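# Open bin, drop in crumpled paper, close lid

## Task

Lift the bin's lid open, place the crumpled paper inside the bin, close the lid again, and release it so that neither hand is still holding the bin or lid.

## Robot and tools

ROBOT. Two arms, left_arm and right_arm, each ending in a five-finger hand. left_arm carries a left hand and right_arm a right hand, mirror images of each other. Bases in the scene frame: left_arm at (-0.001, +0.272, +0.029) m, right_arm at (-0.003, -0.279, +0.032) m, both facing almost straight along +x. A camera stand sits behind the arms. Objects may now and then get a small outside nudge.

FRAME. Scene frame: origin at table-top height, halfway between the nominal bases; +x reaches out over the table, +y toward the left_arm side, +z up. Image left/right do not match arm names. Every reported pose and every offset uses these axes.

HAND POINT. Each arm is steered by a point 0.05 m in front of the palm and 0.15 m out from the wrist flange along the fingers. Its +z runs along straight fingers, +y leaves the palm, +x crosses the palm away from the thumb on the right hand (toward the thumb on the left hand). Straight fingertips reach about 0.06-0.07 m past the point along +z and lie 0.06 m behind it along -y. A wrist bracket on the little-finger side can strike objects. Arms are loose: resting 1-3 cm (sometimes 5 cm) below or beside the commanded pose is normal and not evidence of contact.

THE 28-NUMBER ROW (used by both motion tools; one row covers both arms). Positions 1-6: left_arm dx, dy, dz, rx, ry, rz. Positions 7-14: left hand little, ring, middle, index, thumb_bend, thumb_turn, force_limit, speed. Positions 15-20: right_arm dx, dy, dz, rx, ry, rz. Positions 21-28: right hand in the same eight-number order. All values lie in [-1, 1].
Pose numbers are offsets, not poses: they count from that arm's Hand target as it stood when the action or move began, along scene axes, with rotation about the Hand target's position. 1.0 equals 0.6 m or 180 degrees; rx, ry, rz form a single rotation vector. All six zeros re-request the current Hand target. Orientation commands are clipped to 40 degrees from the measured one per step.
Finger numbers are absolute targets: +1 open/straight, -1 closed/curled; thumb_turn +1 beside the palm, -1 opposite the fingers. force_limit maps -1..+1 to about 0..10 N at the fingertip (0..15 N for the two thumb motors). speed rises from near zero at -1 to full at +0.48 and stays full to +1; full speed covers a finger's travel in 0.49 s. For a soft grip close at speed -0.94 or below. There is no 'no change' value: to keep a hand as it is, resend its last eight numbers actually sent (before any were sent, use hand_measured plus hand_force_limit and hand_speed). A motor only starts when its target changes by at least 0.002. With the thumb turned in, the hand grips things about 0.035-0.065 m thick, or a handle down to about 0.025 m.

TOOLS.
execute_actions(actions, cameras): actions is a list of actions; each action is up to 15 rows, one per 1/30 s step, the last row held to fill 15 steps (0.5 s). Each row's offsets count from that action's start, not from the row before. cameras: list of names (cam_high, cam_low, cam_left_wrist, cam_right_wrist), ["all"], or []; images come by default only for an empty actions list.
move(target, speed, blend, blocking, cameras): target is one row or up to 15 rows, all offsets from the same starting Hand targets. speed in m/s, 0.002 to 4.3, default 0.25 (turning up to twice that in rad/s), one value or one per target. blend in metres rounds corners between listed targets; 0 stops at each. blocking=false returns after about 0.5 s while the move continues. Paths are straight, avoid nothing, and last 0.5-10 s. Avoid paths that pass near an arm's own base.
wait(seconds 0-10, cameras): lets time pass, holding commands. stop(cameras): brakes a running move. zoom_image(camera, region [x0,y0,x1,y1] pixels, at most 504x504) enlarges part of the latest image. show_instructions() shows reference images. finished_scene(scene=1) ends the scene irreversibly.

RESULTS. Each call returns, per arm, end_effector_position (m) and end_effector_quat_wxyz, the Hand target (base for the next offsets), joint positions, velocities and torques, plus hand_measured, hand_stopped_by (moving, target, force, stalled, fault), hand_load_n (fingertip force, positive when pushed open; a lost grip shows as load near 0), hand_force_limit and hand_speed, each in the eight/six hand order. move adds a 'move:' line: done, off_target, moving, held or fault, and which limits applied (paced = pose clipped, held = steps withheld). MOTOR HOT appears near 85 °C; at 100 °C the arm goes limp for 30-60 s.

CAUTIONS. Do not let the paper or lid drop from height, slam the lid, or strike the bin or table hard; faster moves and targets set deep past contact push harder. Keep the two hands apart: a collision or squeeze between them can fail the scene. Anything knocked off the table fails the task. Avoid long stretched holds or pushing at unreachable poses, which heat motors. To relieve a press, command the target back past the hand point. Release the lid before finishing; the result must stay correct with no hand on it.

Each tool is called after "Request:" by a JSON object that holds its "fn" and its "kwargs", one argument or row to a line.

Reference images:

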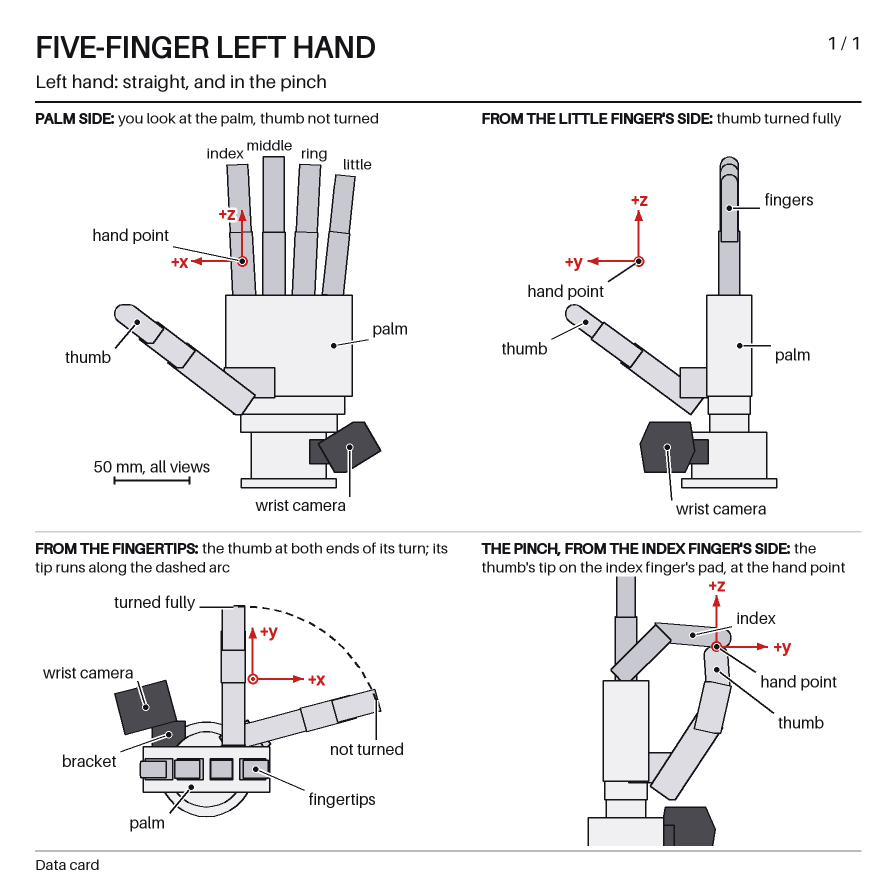

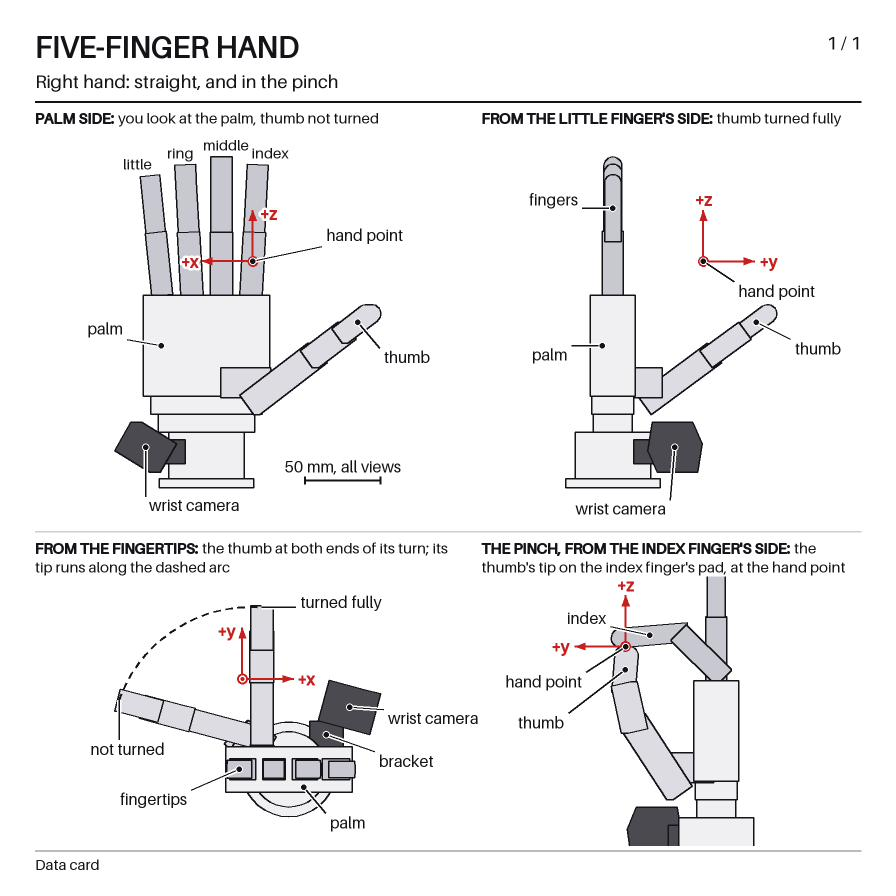

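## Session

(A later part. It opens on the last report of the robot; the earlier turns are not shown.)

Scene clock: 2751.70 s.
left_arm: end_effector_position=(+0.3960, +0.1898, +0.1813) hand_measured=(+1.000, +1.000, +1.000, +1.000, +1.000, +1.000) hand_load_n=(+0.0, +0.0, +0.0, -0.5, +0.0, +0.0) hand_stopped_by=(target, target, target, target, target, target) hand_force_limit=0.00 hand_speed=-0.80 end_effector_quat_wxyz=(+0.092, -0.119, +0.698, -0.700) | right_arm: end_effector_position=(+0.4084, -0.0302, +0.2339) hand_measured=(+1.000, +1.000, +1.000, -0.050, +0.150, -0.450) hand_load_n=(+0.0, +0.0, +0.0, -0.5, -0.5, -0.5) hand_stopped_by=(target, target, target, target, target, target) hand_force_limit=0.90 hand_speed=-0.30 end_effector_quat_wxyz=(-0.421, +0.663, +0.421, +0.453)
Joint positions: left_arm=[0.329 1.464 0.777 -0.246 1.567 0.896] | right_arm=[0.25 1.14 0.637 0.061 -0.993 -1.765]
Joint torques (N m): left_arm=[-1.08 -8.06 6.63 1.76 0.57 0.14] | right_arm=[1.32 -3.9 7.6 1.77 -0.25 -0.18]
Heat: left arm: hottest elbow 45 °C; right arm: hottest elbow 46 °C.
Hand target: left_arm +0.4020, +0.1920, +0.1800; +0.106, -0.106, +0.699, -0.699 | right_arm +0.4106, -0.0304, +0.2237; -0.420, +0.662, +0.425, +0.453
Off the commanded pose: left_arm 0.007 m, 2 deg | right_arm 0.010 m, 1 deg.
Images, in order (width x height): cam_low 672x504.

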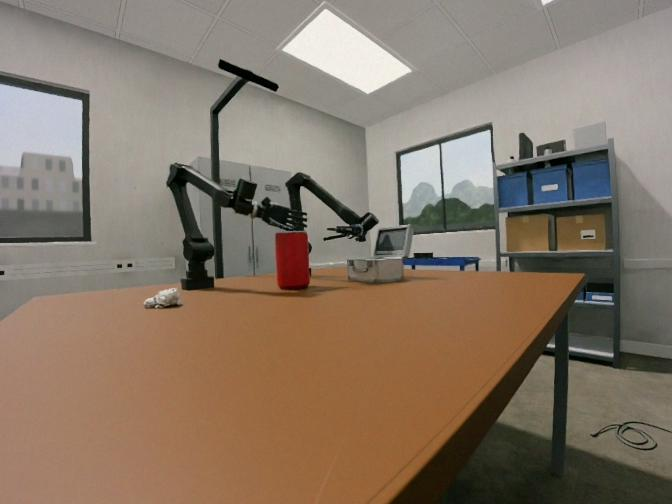

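Request:
{"fn": "move", "kwargs": {
  "target": [
    [0,0,0,0,0,0,1,1,1,1,1,1,0,-0.8,0,0,0.0433,0,0,0,1,1,1,-0.05,0.15,-0.45,0.9,-0.3],
    [0,0,0,0,0,0,1,1,1,1,1,1,0,-0.8,0,0,0.0433,0,0,0,1,1,1,-0.05,0.15,-0.36,0.9,-0.3],
    [0,0,0,0,0,0,1,1,1,1,1,1,0,-0.8,0,0,0.008,0,0,0,1,1,1,-0.05,0.15,-0.36,0.9,-0.3]
  ],
  "speed": 0.03,
  "cameras": ["cam_high","cam_right_wrist","cam_low"]
}}

Request:
{"fn": "zoom_image", "kwargs": {
  "camera": "cam_high",
  "region": [285, 145, 345, 205]
}}

Request:
{"fn": "zoom_image", "kwargs": {
  "camera": "cam_right_wrist",
  "region": [280, 190, 410, 320]
}}

Request:
{"fn": "zoom_image", "kwargs": {
  "camera": "cam_low",
  "region": [265, 215, 315, 245]
}}

Scene clock: 2762.50 s.
left_arm: end_effector_position=(+0.3960, +0.1898, +0.1813) hand_measured=(+1.000, +1.000, +1.000, +1.000, +1.000, +1.000) hand_load_n=(+0.0, +0.0, +0.0, +0.0, +0.0, +0.0) hand_stopped_by=(target, target, target, target, target, target) hand_force_limit=0.00 hand_speed=-0.80 end_effector_quat_wxyz=(+0.092, -0.119, +0.698, -0.700) | right_arm: end_effector_position=(+0.4086, -0.0318, +0.2358) hand_measured=(+1.000, +1.000, +1.000, -0.050, +0.150, -0.360) hand_load_n=(+0.0, +0.0, +0.0, +0.0, -1.5, -1.0) hand_stopped_by=(target, target, target, target, target, target) hand_force_limit=0.90 hand_speed=-0.30 end_effector_quat_wxyz=(-0.417, +0.662, +0.425, +0.455)
Joint positions: left_arm=[0.329 1.464 0.777 -0.246 1.567 0.896] | right_arm=[0.247 1.134 0.64 0.044 -0.993 -1.785]
Joint torques (N m): left_arm=[-1.14 -8.12 6.61 1.76 0.57 0.14] | right_arm=[1.32 -3.96 8.05 1.76 -0.22 -0.05]
Heat: left arm: hottest elbow 45 °C; right arm: hottest elbow 46 °C.
Hand target: left_arm +0.4020, +0.1920, +0.1800; +0.106, -0.106, +0.699, -0.699 | right_arm +0.4106, -0.0304, +0.2285; -0.420, +0.662, +0.425, +0.453
Off the commanded pose: left_arm 0.007 m, 2 deg | right_arm 0.008 m, 0 deg.
move: done; target 2's new numbers were sent with right_arm's hand 0.018 m and 1 deg from that target
camera_calibration:
cam_right_wrist: T_world_to_cam=[[0.969787, -0.211181, 0.122133, -0.431225], [-0.07165, -0.725122, -0.684883, 0.165256], [0.233196, 0.655439, -0.718345, 0.207842], [0, 0, 0, 1]] pos_world=[0.381569, -0.107464, 0.31515]
Images, in order (width x height): cam_high 672x504, cam_low 672x504, cam_right_wrist 672x504.

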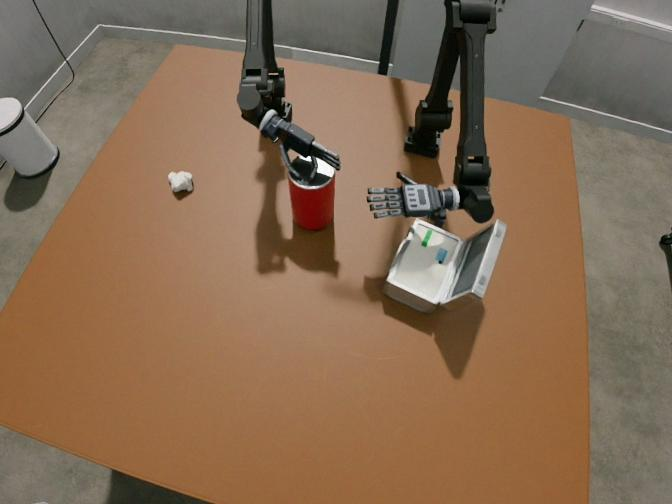

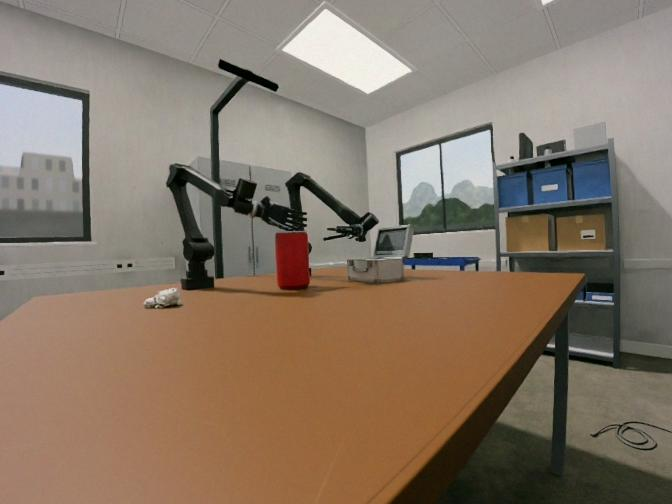

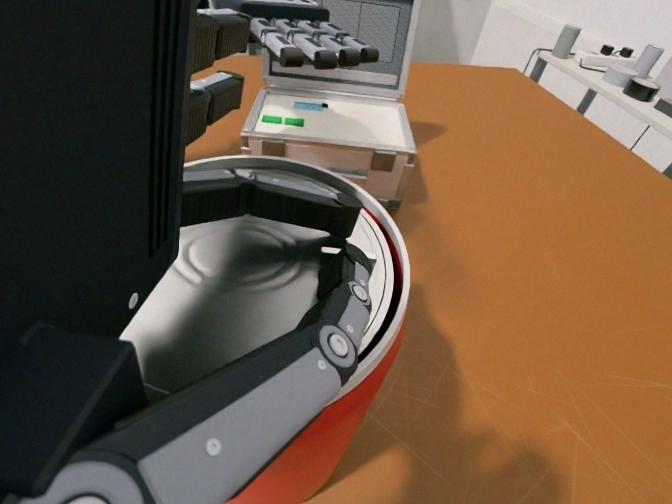

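Scaled by 8.400 from the camera's 672x504 image, which has a finer 960x720 frame.

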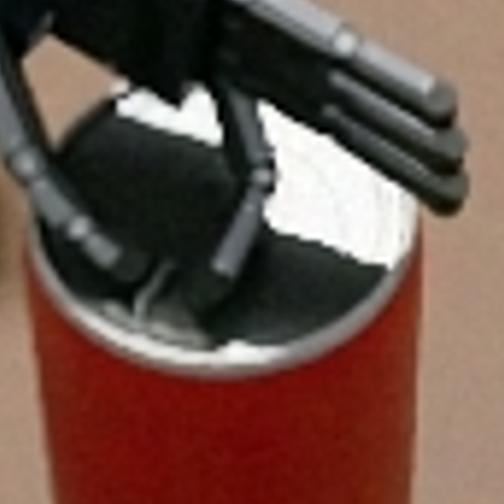

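Scaled by 3.877 from the camera's 672x504 image, which has a finer 960x720 frame.

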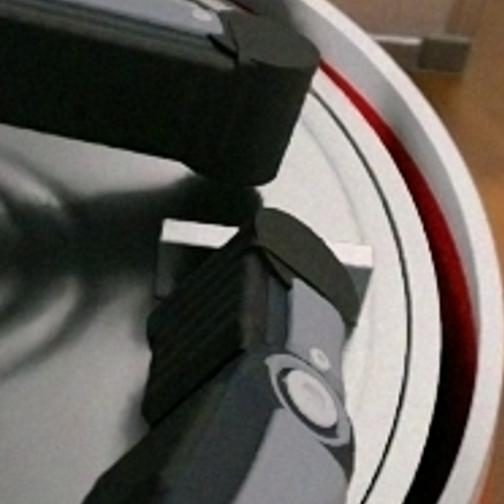

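Scaled by 10.080 from the camera's 672x504 image, which has a finer 960x720 frame.

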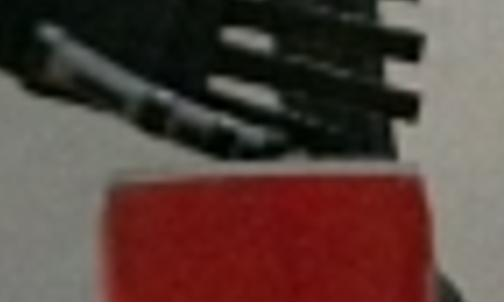

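Request:
{"fn": "move", "kwargs": {
  "target": [
    [0,0,0,0,0,0,1,1,1,1,1,1,0,-0.8,-0.002,0,0,0,0,0,1,1,1,-0.05,0.15,-0.41,0.9,-0.3],
    [0,0,0,0,0,0,1,1,1,1,1,1,0,-0.8,-0.004,0,-0.01,0,0,0,1,1,1,-0.05,0.15,-0.41,0.9,-0.3]
  ],
  "speed": 0.03,
  "cameras": ["cam_high","cam_right_wrist"]
}}

Request:
{"fn": "zoom_image", "kwargs": {
  "camera": "cam_high",
  "region": [285, 145, 345, 205]
}}

Request:
{"fn": "zoom_image", "kwargs": {
  "camera": "cam_right_wrist",
  "region": [280, 190, 410, 320]
}}

Scene clock: 2774.00 s.
left_arm: end_effector_position=(+0.3960, +0.1898, +0.1813) hand_measured=(+1.000, +1.000, +1.000, +1.000, +1.000, +1.000) hand_load_n=(+0.0, +0.0, +0.0, +0.0, +0.0, +0.0) hand_stopped_by=(target, target, target, target, target, target) hand_force_limit=0.00 hand_speed=-0.80 end_effector_quat_wxyz=(+0.092, -0.119, +0.698, -0.700) | right_arm: end_effector_position=(+0.4087, -0.0318, +0.2342) hand_measured=(+1.000, +1.000, +1.000, -0.050, +0.150, -0.410) hand_load_n=(+0.0, +0.0, +0.0, +0.0, -1.5, -1.0) hand_stopped_by=(target, target, target, target, target, target) hand_force_limit=0.90 hand_speed=-0.30 end_effector_quat_wxyz=(-0.416, +0.659, +0.427, +0.459)
Joint positions: left_arm=[0.329 1.464 0.777 -0.246 1.567 0.896] | right_arm=[0.247 1.137 0.63 0.067 -0.993 -1.785]
Joint torques (N m): left_arm=[-1.08 -8.12 6.61 1.74 0.57 0.14] | right_arm=[1.44 -3.9 7.41 1.72 -0.14 -0.04]
Heat: left arm: hottest elbow 45 °C; right arm: hottest elbow 46 °C.
Hand target: left_arm +0.4020, +0.1920, +0.1800; +0.106, -0.106, +0.699, -0.699 | right_arm +0.4082, -0.0304, +0.2225; -0.420, +0.662, +0.425, +0.453
Off the commanded pose: left_arm 0.007 m, 2 deg | right_arm 0.012 m, 1 deg.
move: off_target (right_arm)
camera_calibration:
cam_right_wrist: T_world_to_cam=[[0.968476, -0.211548, 0.131533, -0.43282], [-0.0645596, -0.723135, -0.687683, 0.161962], [0.240594, 0.657513, -0.713997, 0.202608], [0, 0, 0, 1]] pos_world=[0.380886, -0.107659, 0.312971]
Images, in order (width x height): cam_high 672x504, cam_right_wrist 672x504.

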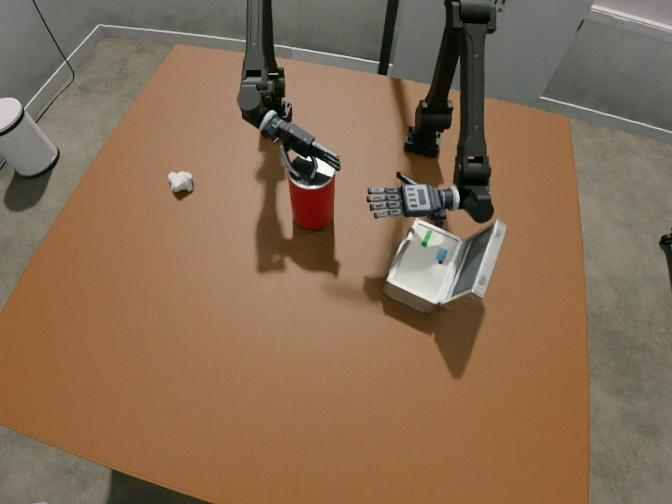

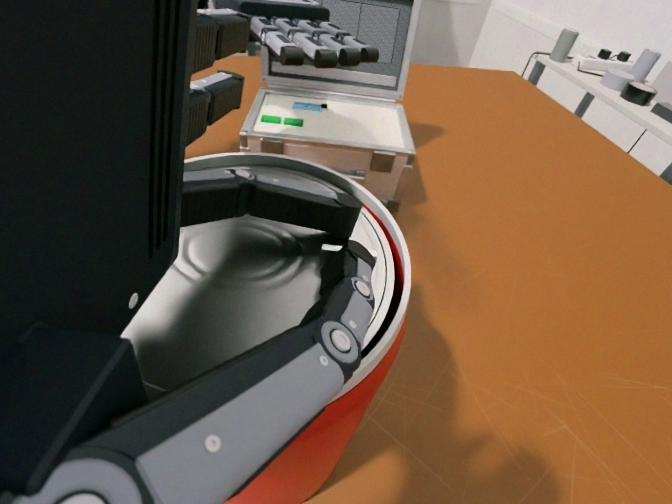

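Scaled by 8.400 from the camera's 672x504 image, which has a finer 960x720 frame.

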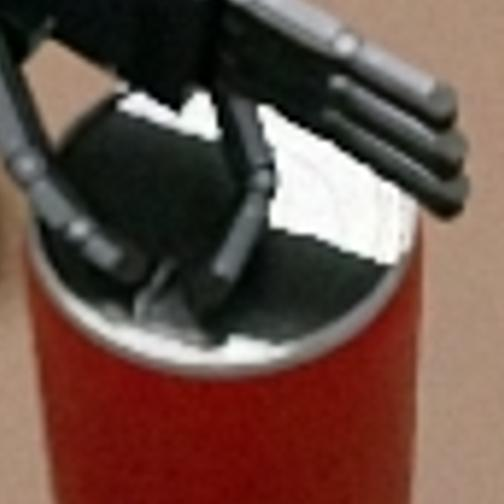

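Scaled by 3.877 from the camera's 672x504 image, which has a finer 960x720 frame.

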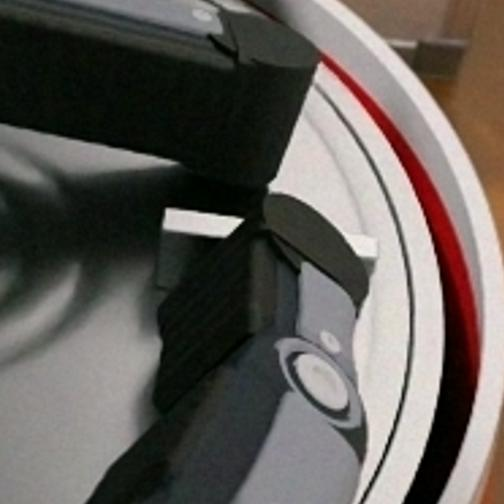

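Request:
{"fn": "move", "kwargs": {
  "target": [0,0,0,0,0,0,1,1,1,1,1,1,0,-0.8,0,0,0,0,0,0,1,1,1,-0.5,0.15,-0.41,0.9,-0.7],
  "speed": 0.03,
  "cameras": ["cam_high","cam_right_wrist"]
}}

Request:
{"fn": "zoom_image", "kwargs": {
  "camera": "cam_high",
  "region": [285, 145, 345, 205]
}}

Request:
{"fn": "zoom_image", "kwargs": {
  "camera": "cam_right_wrist",
  "region": [280, 190, 410, 320]
}}

Scene clock: 2777.87 s.
left_arm: end_effector_position=(+0.3960, +0.1898, +0.1813) hand_measured=(+1.000, +1.000, +1.000, +1.000, +1.000, +1.000) hand_load_n=(+0.0, +0.0, +0.0, +0.0, +0.0, +0.0) hand_stopped_by=(target, target, target, target, target, target) hand_force_limit=0.00 hand_speed=-0.80 end_effector_quat_wxyz=(+0.092, -0.119, +0.698, -0.700) | right_arm: end_effector_position=(+0.4088, -0.0308, +0.2355) hand_measured=(+1.000, +1.000, +1.000, -0.230, +0.150, -0.410) hand_load_n=(+0.0, +0.0, +0.0, +0.0, +0.5, +0.0) hand_stopped_by=(target, target, target, force, target, target) hand_force_limit=0.90 hand_speed=-0.70 end_effector_quat_wxyz=(-0.416, +0.656, +0.429, +0.461)
Joint positions: left_arm=[0.329 1.464 0.777 -0.246 1.567 0.896] | right_arm=[0.248 1.137 0.63 0.073 -0.994 -1.785]
Joint torques (N m): left_arm=[-1.08 -8.06 6.63 1.77 0.57 0.14] | right_arm=[1.44 -4.01 7.41 1.5 -0.11 -0.03]
Heat: left arm: hottest elbow 45 °C; right arm: hottest elbow 46 °C.
Hand target: left_arm +0.4020, +0.1920, +0.1800; +0.106, -0.106, +0.699, -0.699 | right_arm +0.4082, -0.0304, +0.2225; -0.420, +0.662, +0.425, +0.453
Off the commanded pose: left_arm 0.007 m, 2 deg | right_arm 0.013 m, 1 deg.
move: off_target (right_arm)
camera_calibration:
cam_right_wrist: T_world_to_cam=[[0.968328, -0.209028, 0.136559, -0.433936], [-0.0585374, -0.721748, -0.689677, 0.161717], [0.242723, 0.659839, -0.711124, 0.201363], [0, 0, 0, 1]] pos_world=[0.380784, -0.106853, 0.313984]
Images, in order (width x height): cam_high 672x504, cam_right_wrist 672x504.

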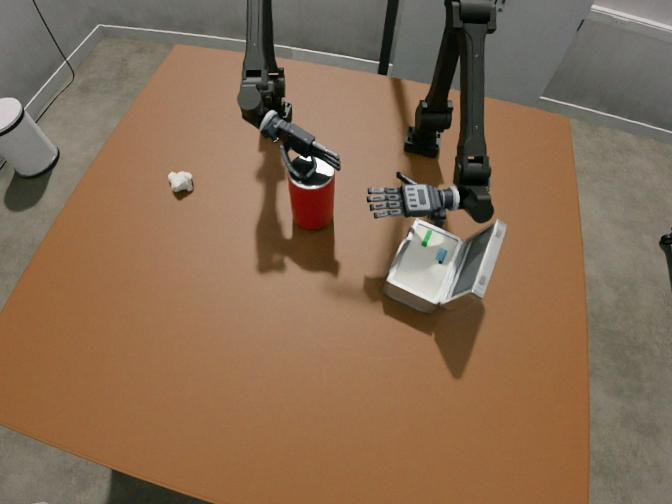

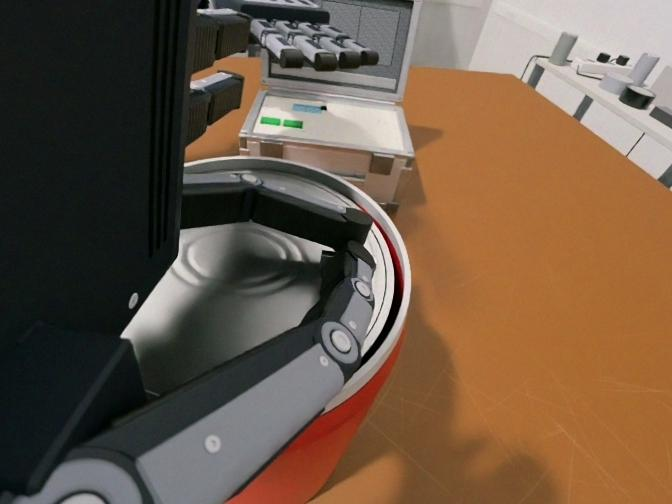

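Scaled by 8.400 from the camera's 672x504 image, which has a finer 960x720 frame.

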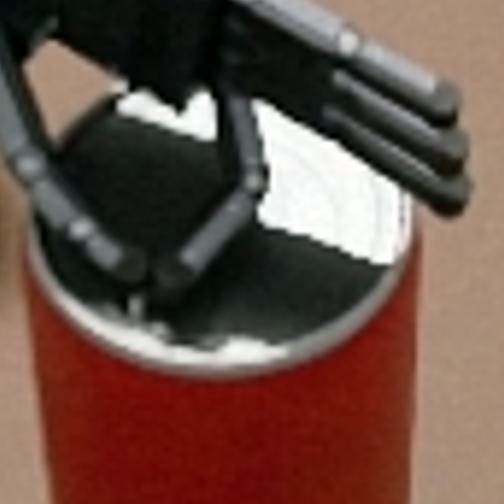

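Scaled by 3.877 from the camera's 672x504 image, which has a finer 960x720 frame.

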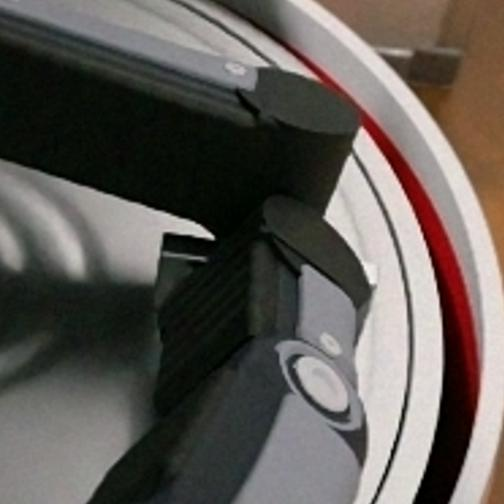

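Request:
{"fn": "move", "kwargs": {
  "target": [0,0,0,0,0,0,1,1,1,1,1,1,0,-0.8,0,0,0,0,0,0,1,1,1,-0.5,0.0,-0.41,0.3,-0.9],
  "speed": 0.03,
  "cameras": ["cam_high","cam_right_wrist"]
}}

Request:
{"fn": "zoom_image", "kwargs": {
  "camera": "cam_right_wrist",
  "region": [280, 190, 410, 320]
}}

Scene clock: 2783.97 s.
left_arm: end_effector_position=(+0.3960, +0.1898, +0.1813) hand_measured=(+1.000, +1.000, +1.000, +1.000, +1.000, +1.000) hand_load_n=(-0.5, +0.0, -0.5, +0.0, -0.5, -0.5) hand_stopped_by=(target, target, target, target, target, target) hand_force_limit=0.00 hand_speed=-0.80 end_effector_quat_wxyz=(+0.092, -0.119, +0.698, -0.700) | right_arm: end_effector_position=(+0.4095, -0.0320, +0.2355) hand_measured=(+1.000, +1.000, +1.000, -0.228, +0.026, -0.410) hand_load_n=(+0.0, +0.0, +0.0, +6.5, +9.5, +1.0) hand_stopped_by=(target, target, target, force, force, target) hand_force_limit=0.30 hand_speed=-0.90 end_effector_quat_wxyz=(-0.415, +0.657, +0.428, +0.462)
Joint positions: left_arm=[0.329 1.464 0.777 -0.246 1.567 0.896] | right_arm=[0.245 1.137 0.63 0.073 -0.994 -1.785]
Joint torques (N m): left_arm=[-1.14 -8.06 6.61 1.76 0.57 0.14] | right_arm=[1.44 -3.96 7.42 1.5 -0.11 -0.03]
Heat: left arm: hottest elbow 45 °C; right arm: hottest elbow 46 °C.
Hand target: left_arm +0.4020, +0.1920, +0.1800; +0.106, -0.106, +0.699, -0.699 | right_arm +0.4082, -0.0304, +0.2225; -0.420, +0.662, +0.425, +0.453
Off the commanded pose: left_arm 0.007 m, 2 deg | right_arm 0.013 m, 1 deg.
move: off_target (right_arm)
camera_calibration:
cam_right_wrist: T_world_to_cam=[[0.967687, -0.211953, 0.136593, -0.434766], [-0.0606958, -0.721572, -0.689674, 0.16172], [0.244741, 0.659098, -0.71112, 0.201181], [0, 0, 0, 1]] pos_world=[0.381296, -0.108055, 0.313984]
Images, in order (width x height): cam_high 672x504, cam_right_wrist 672x504.

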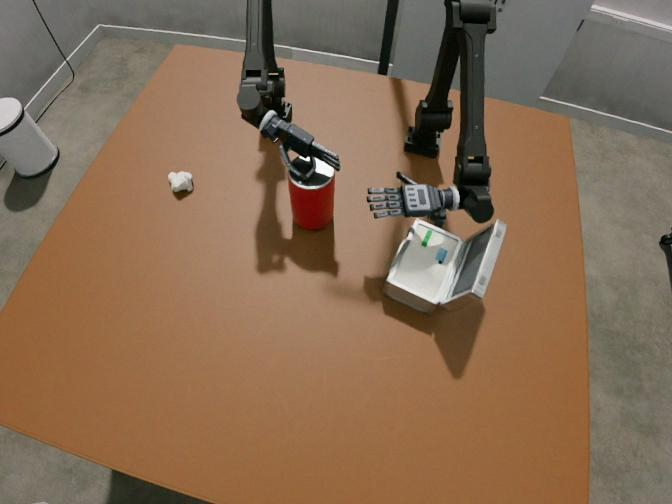

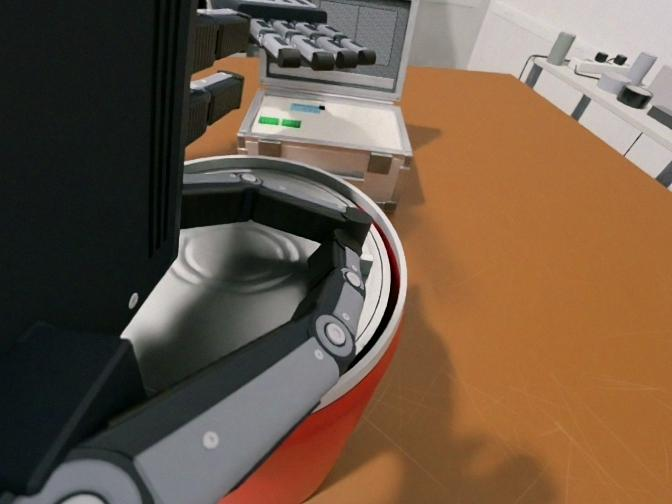

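Scaled by 3.877 from the camera's 672x504 image, which has a finer 960x720 frame.

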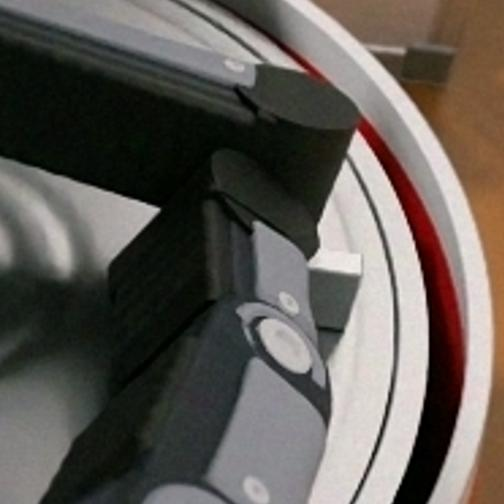

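Request:
{"fn": "zoom_image", "kwargs": {
  "camera": "cam_high",
  "region": [285, 145, 345, 205]
}}

Scaled by 8.400 from the camera's 672x504 image, which has a finer 960x720 frame.

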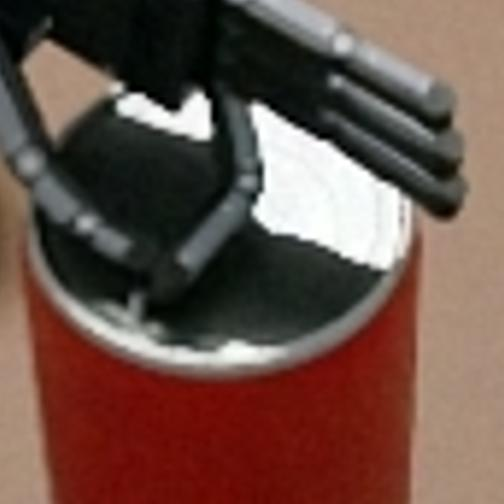

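Request:
{"fn": "move", "kwargs": {
  "target": [
    [0,0,0,0,0,0,1,1,1,1,1,1,0,-0.8,0,0,0,0,0,0,1,1,1,-0.05,0.026,-0.41,0.9,-0.3],
    [0,0,0,0,0,0,1,1,1,1,1,1,0,-0.8,0,0,0.05,0,0,0,1,1,1,-0.05,0.026,-0.41,0.9,-0.3],
    [0,0,0,0,0,0,1,1,1,1,1,1,0,-0.8,0,-0.006,0.05,0,0,0,1,1,1,-0.05,0.03,-0.35,0.9,-0.3],
    [0,0,0,0,0,0,1,1,1,1,1,1,0,-0.8,0,-0.0035,0.022,0,0,0,1,1,1,-0.05,0.03,-0.35,0.9,-0.3]
  ],
  "speed": 0.03,
  "cameras": ["cam_high","cam_right_wrist"]
}}

Request:
{"fn": "zoom_image", "kwargs": {
  "camera": "cam_high",
  "region": [285, 145, 345, 205]
}}

Request:
{"fn": "zoom_image", "kwargs": {
  "camera": "cam_right_wrist",
  "region": [280, 190, 410, 320]
}}

Scene clock: 2806.93 s.
left_arm: end_effector_position=(+0.3960, +0.1898, +0.1813) hand_measured=(+1.000, +1.000, +1.000, +1.000, +1.000, +1.000) hand_load_n=(+0.0, +0.0, +0.0, +0.0, +0.0, -0.5) hand_stopped_by=(target, target, target, target, target, target) hand_force_limit=0.00 hand_speed=-0.80 end_effector_quat_wxyz=(+0.092, -0.119, +0.698, -0.700) | right_arm: end_effector_position=(+0.4017, -0.0349, +0.2330) hand_measured=(+1.000, +1.000, +1.000, -0.050, +0.030, -0.350) hand_load_n=(+0.0, +0.0, +0.0, -0.5, +0.0, +0.0) hand_stopped_by=(target, target, target, target, target, target) hand_force_limit=0.90 hand_speed=-0.30 end_effector_quat_wxyz=(-0.421, +0.667, +0.422, +0.447)
Joint positions: left_arm=[0.329 1.464 0.777 -0.246 1.567 0.896] | right_arm=[0.242 1.117 0.632 0.012 -0.999 -1.787]
Joint torques (N m): left_arm=[-1.08 -8.12 6.61 1.76 0.57 0.14] | right_arm=[1.32 -3.9 9.37 1.81 -0.16 -0.06]
Heat: left arm: hottest elbow 45 °C; right arm: hottest elbow 45 °C.
Hand target: left_arm +0.4020, +0.1920, +0.1800; +0.106, -0.106, +0.699, -0.699 | right_arm +0.4082, -0.0325, +0.2357; -0.420, +0.662, +0.425, +0.453
Off the commanded pose: left_arm 0.007 m, 2 deg | right_arm 0.007 m, 1 deg.
move: done; target 3's new numbers were sent with right_arm's hand 0.020 m and 1 deg from that target
camera_calibration:
cam_right_wrist: T_world_to_cam=[[0.972475, -0.209468, 0.102058, -0.421218], [-0.0853885, -0.727904, -0.680341, 0.164912], [0.216798, 0.6529, -0.725755, 0.21761], [0, 0, 0, 1]] pos_world=[0.376528, -0.110269, 0.313117]
Images, in order (width x height): cam_high 672x504, cam_right_wrist 672x504.

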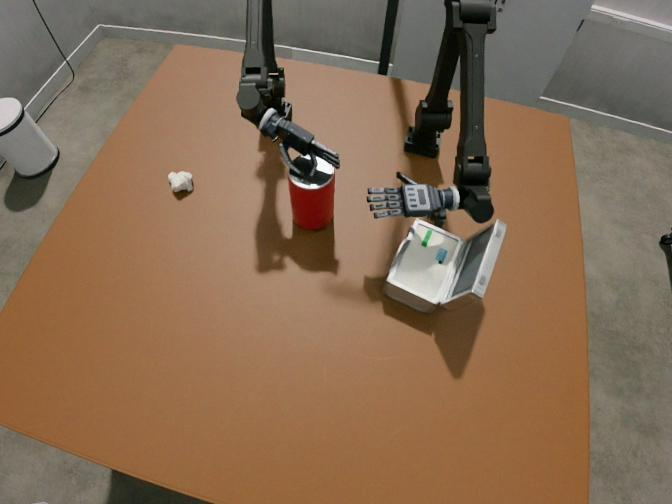

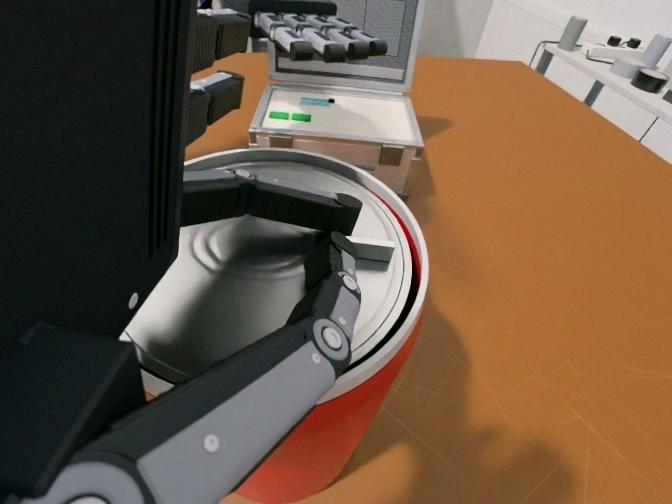

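Scaled by 8.400 from the camera's 672x504 image, which has a finer 960x720 frame.

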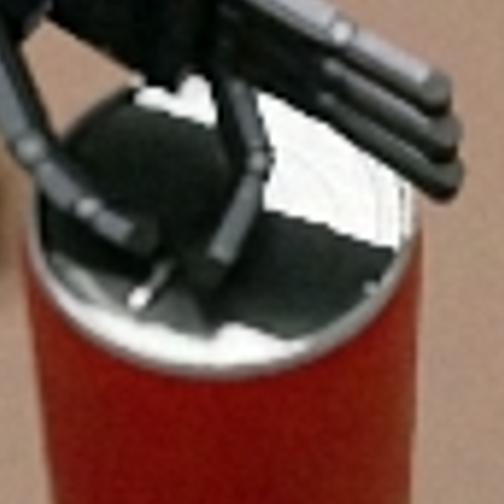

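Scaled by 3.877 from the camera's 672x504 image, which has a finer 960x720 frame.

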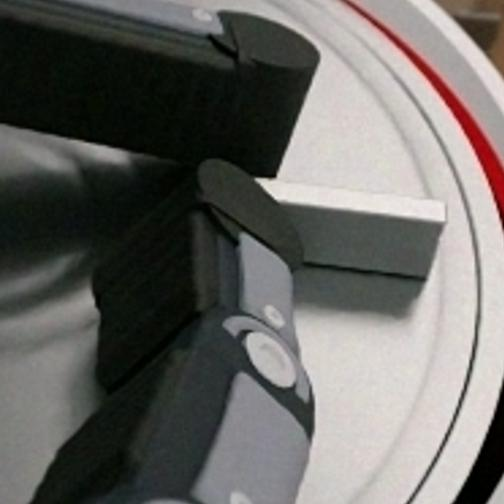

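Request:
{"fn": "move", "kwargs": {
  "target": [
    [0,0,0,0,0,0,1,1,1,1,1,1,0,-0.8,0.004,-0.003,0.045,0,0,0,1,1,1,-0.05,0.03,-0.35,0.9,-0.3],
    [0,0,0,0,0,0,1,1,1,1,1,1,0,-0.8,0.004,-0.0015,0.005,0,0,0,1,1,1,-0.05,0.03,-0.35,0.9,-0.3]
  ],
  "speed": 0.03,
  "cameras": ["cam_high","cam_right_wrist"]
}}

Request:
{"fn": "zoom_image", "kwargs": {
  "camera": "cam_high",
  "region": [285, 145, 345, 205]
}}

Request:
{"fn": "zoom_image", "kwargs": {
  "camera": "cam_right_wrist",
  "region": [280, 190, 410, 320]
}}

Scene clock: 2826.53 s.
left_arm: end_effector_position=(+0.3960, +0.1898, +0.1813) hand_measured=(+1.000, +1.000, +1.000, +1.000, +1.000, +1.000) hand_load_n=(+0.0, +0.0, +0.0, +0.0, +0.0, +0.0) hand_stopped_by=(target, target, target, target, target, target) hand_force_limit=0.00 hand_speed=-0.80 end_effector_quat_wxyz=(+0.092, -0.119, +0.698, -0.700) | right_arm: end_effector_position=(+0.4045, -0.0345, +0.2342) hand_measured=(+1.000, +1.000, +1.000, -0.050, +0.030, -0.350) hand_load_n=(+0.0, +0.0, +0.0, +0.0, +0.0, +0.0) hand_stopped_by=(target, target, target, target, target, target) hand_force_limit=0.90 hand_speed=-0.30 end_effector_quat_wxyz=(-0.424, +0.671, +0.418, +0.442)
Joint positions: left_arm=[0.329 1.464 0.777 -0.246 1.567 0.896] | right_arm=[0.241 1.124 0.647 -0.005 -1 -1.779]
Joint torques (N m): left_arm=[-1.08 -8.12 6.61 1.77 0.57 0.14] | right_arm=[1.14 -4.6 9.07 2 -0.31 -0.1]
Heat: left arm: hottest elbow 45 °C; right arm: hottest elbow 45 °C.
Hand target: left_arm +0.4020, +0.1920, +0.1800; +0.106, -0.106, +0.699, -0.699 | right_arm +0.4106, -0.0334, +0.2387; -0.420, +0.662, +0.425, +0.453
Off the commanded pose: left_arm 0.007 m, 2 deg | right_arm 0.008 m, 2 deg.
move: done
camera_calibration:
cam_right_wrist: T_world_to_cam=[[0.973565, -0.211493, 0.0862676, -0.420844], [-0.0978979, -0.727605, -0.678975, 0.171053], [0.206367, 0.652581, -0.729076, 0.222691], [0, 0, 0, 1]] pos_world=[0.380509, -0.109871, 0.314804]
Images, in order (width x height): cam_high 672x504, cam_right_wrist 672x504.

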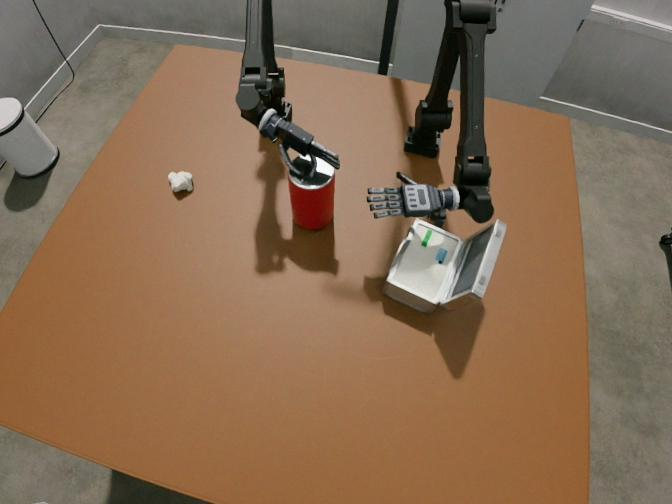

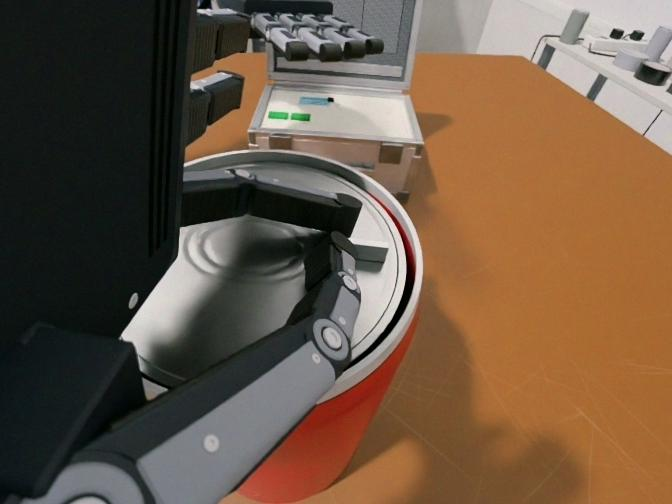

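Scaled by 8.400 from the camera's 672x504 image, which has a finer 960x720 frame.

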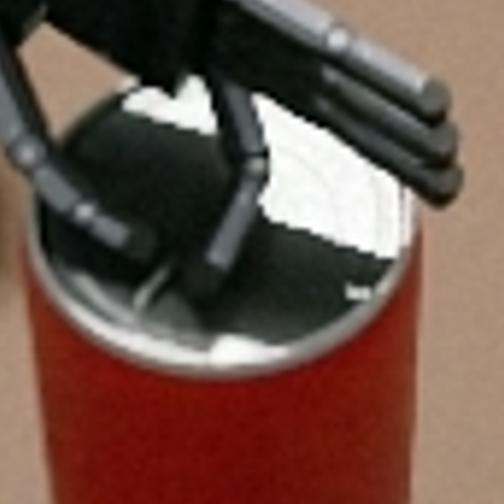

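Scaled by 3.877 from the camera's 672x504 image, which has a finer 960x720 frame.

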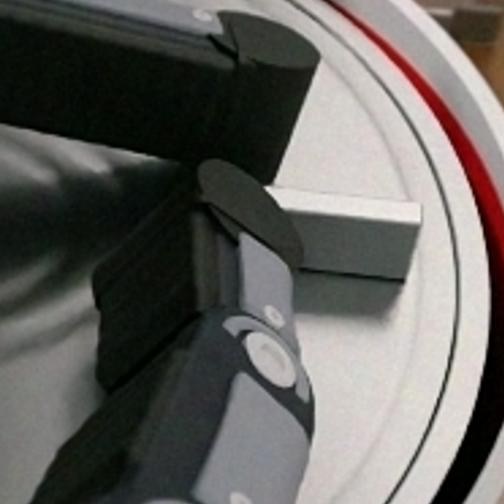

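Request:
{"fn": "move", "kwargs": {
  "target": [
    [0,0,0,0,0,0,1,1,1,1,1,1,0,-0.8,0.008,-0.0025,0,0,0,0,1,1,1,-0.05,0.03,-0.35,0.9,-0.3],
    [0,0,0,0,0,0,1,1,1,1,1,1,0,-0.8,0.008,-0.0025,-0.015,0,0,0,1,1,1,-0.05,0.03,-0.35,0.9,-0.3]
  ],
  "speed": 0.03,
  "cameras": ["cam_high","cam_right_wrist"]
}}

Request:
{"fn": "zoom_image", "kwargs": {
  "camera": "cam_high",
  "region": [285, 145, 345, 205]
}}

Request:
{"fn": "zoom_image", "kwargs": {
  "camera": "cam_right_wrist",
  "region": [280, 190, 410, 320]
}}

Scene clock: 2831.13 s.
left_arm: end_effector_position=(+0.3960, +0.1898, +0.1813) hand_measured=(+1.000, +1.000, +1.000, +1.000, +1.000, +1.000) hand_load_n=(+0.0, +0.0, +0.0, +0.0, +0.0, -0.5) hand_stopped_by=(target, target, target, target, target, target) hand_force_limit=0.00 hand_speed=-0.80 end_effector_quat_wxyz=(+0.092, -0.119, +0.698, -0.700) | right_arm: end_effector_position=(+0.4087, -0.0322, +0.2336) hand_measured=(+1.000, +1.000, +1.000, -0.050, +0.030, -0.350) hand_load_n=(+0.0, +0.0, +0.0, -0.5, -0.5, +0.0) hand_stopped_by=(target, target, target, target, target, target) hand_force_limit=0.90 hand_speed=-0.30 end_effector_quat_wxyz=(-0.424, +0.664, +0.423, +0.448)
Joint positions: left_arm=[0.329 1.464 0.777 -0.246 1.567 0.896] | right_arm=[0.241 1.143 0.647 0.029 -1.008 -1.783]
Joint torques (N m): left_arm=[-1.08 -8.06 6.61 1.77 0.58 0.14] | right_arm=[0.97 -4.13 8.5 1.78 -0.27 -0.16]
Heat: left arm: hottest elbow 45 °C; right arm: hottest elbow 45 °C.
Hand target: left_arm +0.4020, +0.1920, +0.1800; +0.106, -0.106, +0.699, -0.699 | right_arm +0.4154, -0.0349, +0.2297; -0.420, +0.662, +0.425, +0.453
Off the commanded pose: left_arm 0.007 m, 2 deg | right_arm 0.008 m, 1 deg.
move: done
camera_calibration:
cam_right_wrist: T_world_to_cam=[[0.973492, -0.204411, 0.10261, -0.427972], [-0.0797998, -0.723986, -0.685183, 0.166895], [0.214347, 0.658832, -0.721107, 0.214775], [0, 0, 0, 1]] pos_world=[0.383909, -0.108154, 0.313143]
Images, in order (width x height): cam_high 672x504, cam_right_wrist 672x504.

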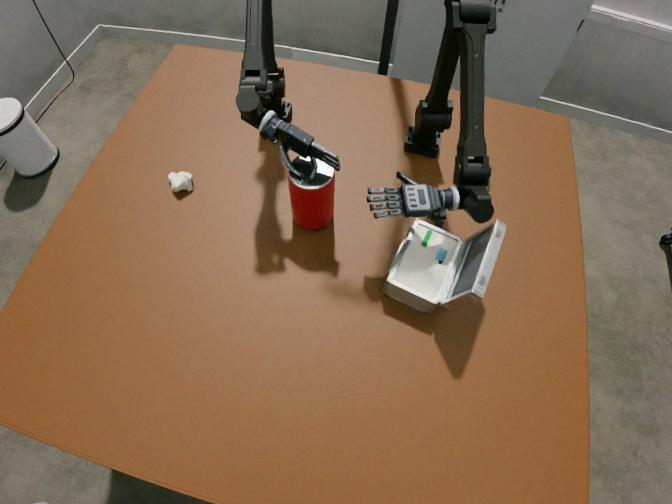

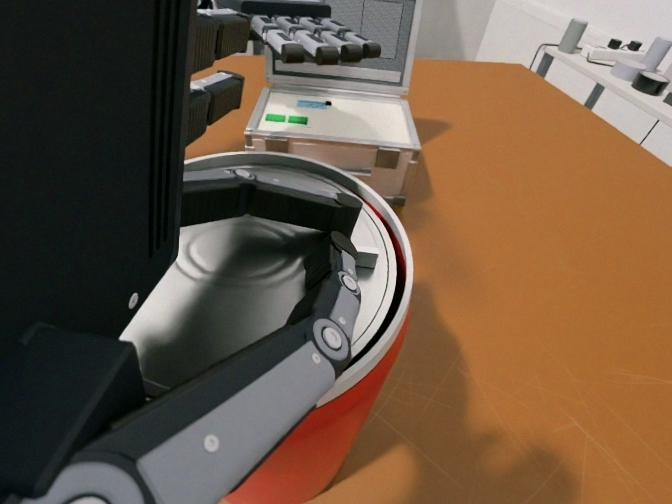

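Scaled by 8.400 from the camera's 672x504 image, which has a finer 960x720 frame.

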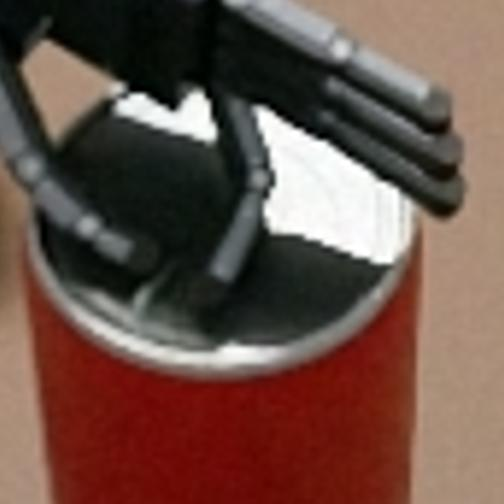

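Scaled by 3.877 from the camera's 672x504 image, which has a finer 960x720 frame.

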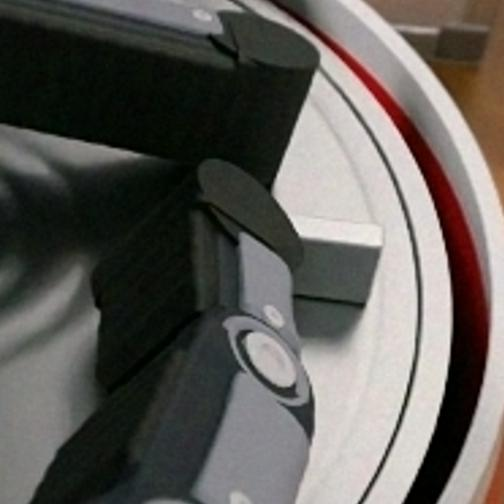

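Request:
{"fn": "move", "kwargs": {
  "target": [
    [0,0,0,0,0,0,1,1,1,1,1,1,0,-0.8,0.004,-0.005,0,0,0,0,1,1,1,-0.05,0.03,-0.35,0.9,-0.3],
    [0,0,0,0,0,0,1,1,1,1,1,1,0,-0.8,0.004,-0.005,-0.01,0,0,0,1,1,1,-0.05,0.03,-0.35,0.9,-0.3]
  ],
  "speed": 0.03,
  "cameras": ["cam_high","cam_right_wrist"]
}}

Request:
{"fn": "zoom_image", "kwargs": {
  "camera": "cam_high",
  "region": [285, 145, 345, 205]
}}

Request:
{"fn": "zoom_image", "kwargs": {
  "camera": "cam_right_wrist",
  "region": [280, 190, 410, 320]
}}

Scene clock: 2838.33 s.
left_arm: end_effector_position=(+0.3960, +0.1898, +0.1813) hand_measured=(+1.000, +1.000, +1.000, +1.000, +1.000, +1.000) hand_load_n=(+0.0, +0.0, +0.0, +0.0, +0.0, +0.0) hand_stopped_by=(target, target, target, target, target, target) hand_force_limit=0.00 hand_speed=-0.80 end_effector_quat_wxyz=(+0.092, -0.119, +0.698, -0.700) | right_arm: end_effector_position=(+0.4112, -0.0326, +0.2337) hand_measured=(+1.000, +1.000, +1.000, -0.050, +0.030, -0.350) hand_load_n=(+0.0, +0.0, +0.0, -0.5, -1.0, -0.5) hand_stopped_by=(target, target, target, target, target, target) hand_force_limit=0.90 hand_speed=-0.30 end_effector_quat_wxyz=(-0.423, +0.658, +0.429, +0.452)
Joint positions: left_arm=[0.329 1.464 0.777 -0.246 1.567 0.896] | right_arm=[0.234 1.152 0.647 0.043 -1.02 -1.797]
Joint torques (N m): left_arm=[-1.14 -8.12 6.61 1.77 0.58 0.14] | right_arm=[0.91 -3.78 7.91 1.73 -0.13 -0.16]
Heat: left arm: hottest elbow 45 °C; right arm: hottest elbow 46 °C.
Hand target: left_arm +0.4020, +0.1920, +0.1800; +0.106, -0.106, +0.699, -0.699 | right_arm +0.4178, -0.0379, +0.2237; -0.420, +0.662, +0.425, +0.453
Off the commanded pose: left_arm 0.007 m, 2 deg | right_arm 0.013 m, 1 deg.
move: off_target (right_arm)
camera_calibration:
cam_right_wrist: T_world_to_cam=[[0.973345, -0.196908, 0.117583, -0.433659], [-0.0629379, -0.722344, -0.688664, 0.160834], [0.220539, 0.662908, -0.715483, 0.210931], [0, 0, 0, 1]] pos_world=[0.385704, -0.109042, 0.312669]
Images, in order (width x height): cam_high 672x504, cam_right_wrist 672x504.

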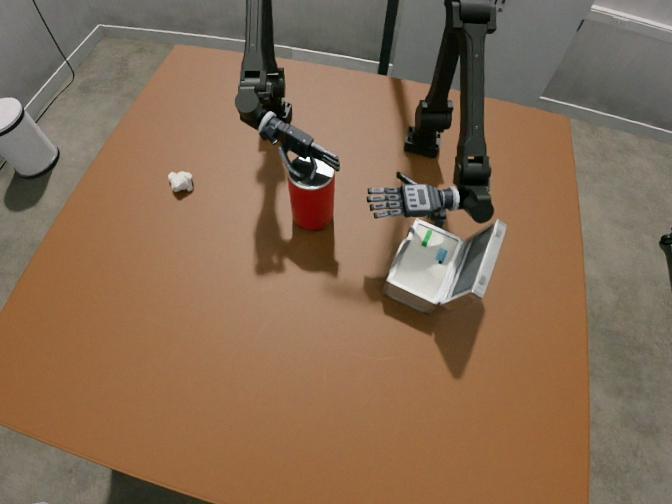

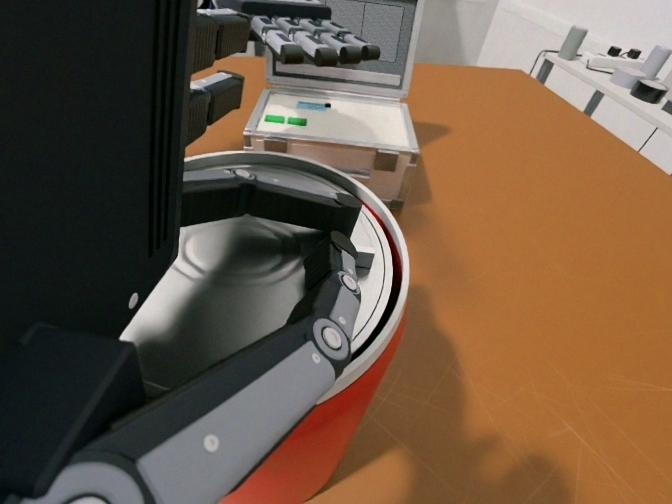

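Scaled by 8.400 from the camera's 672x504 image, which has a finer 960x720 frame.

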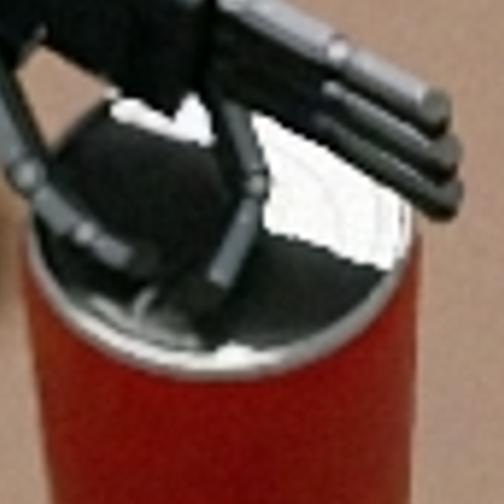

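Scaled by 3.877 from the camera's 672x504 image, which has a finer 960x720 frame.

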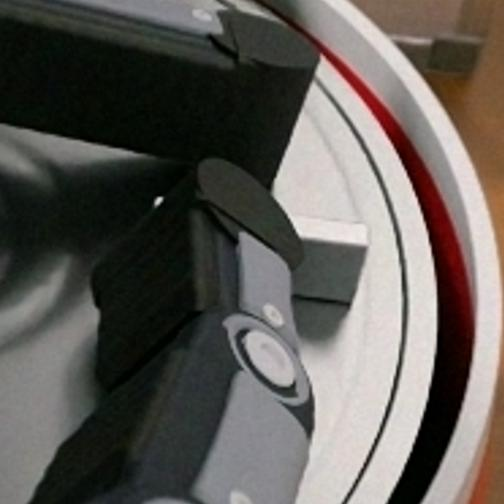

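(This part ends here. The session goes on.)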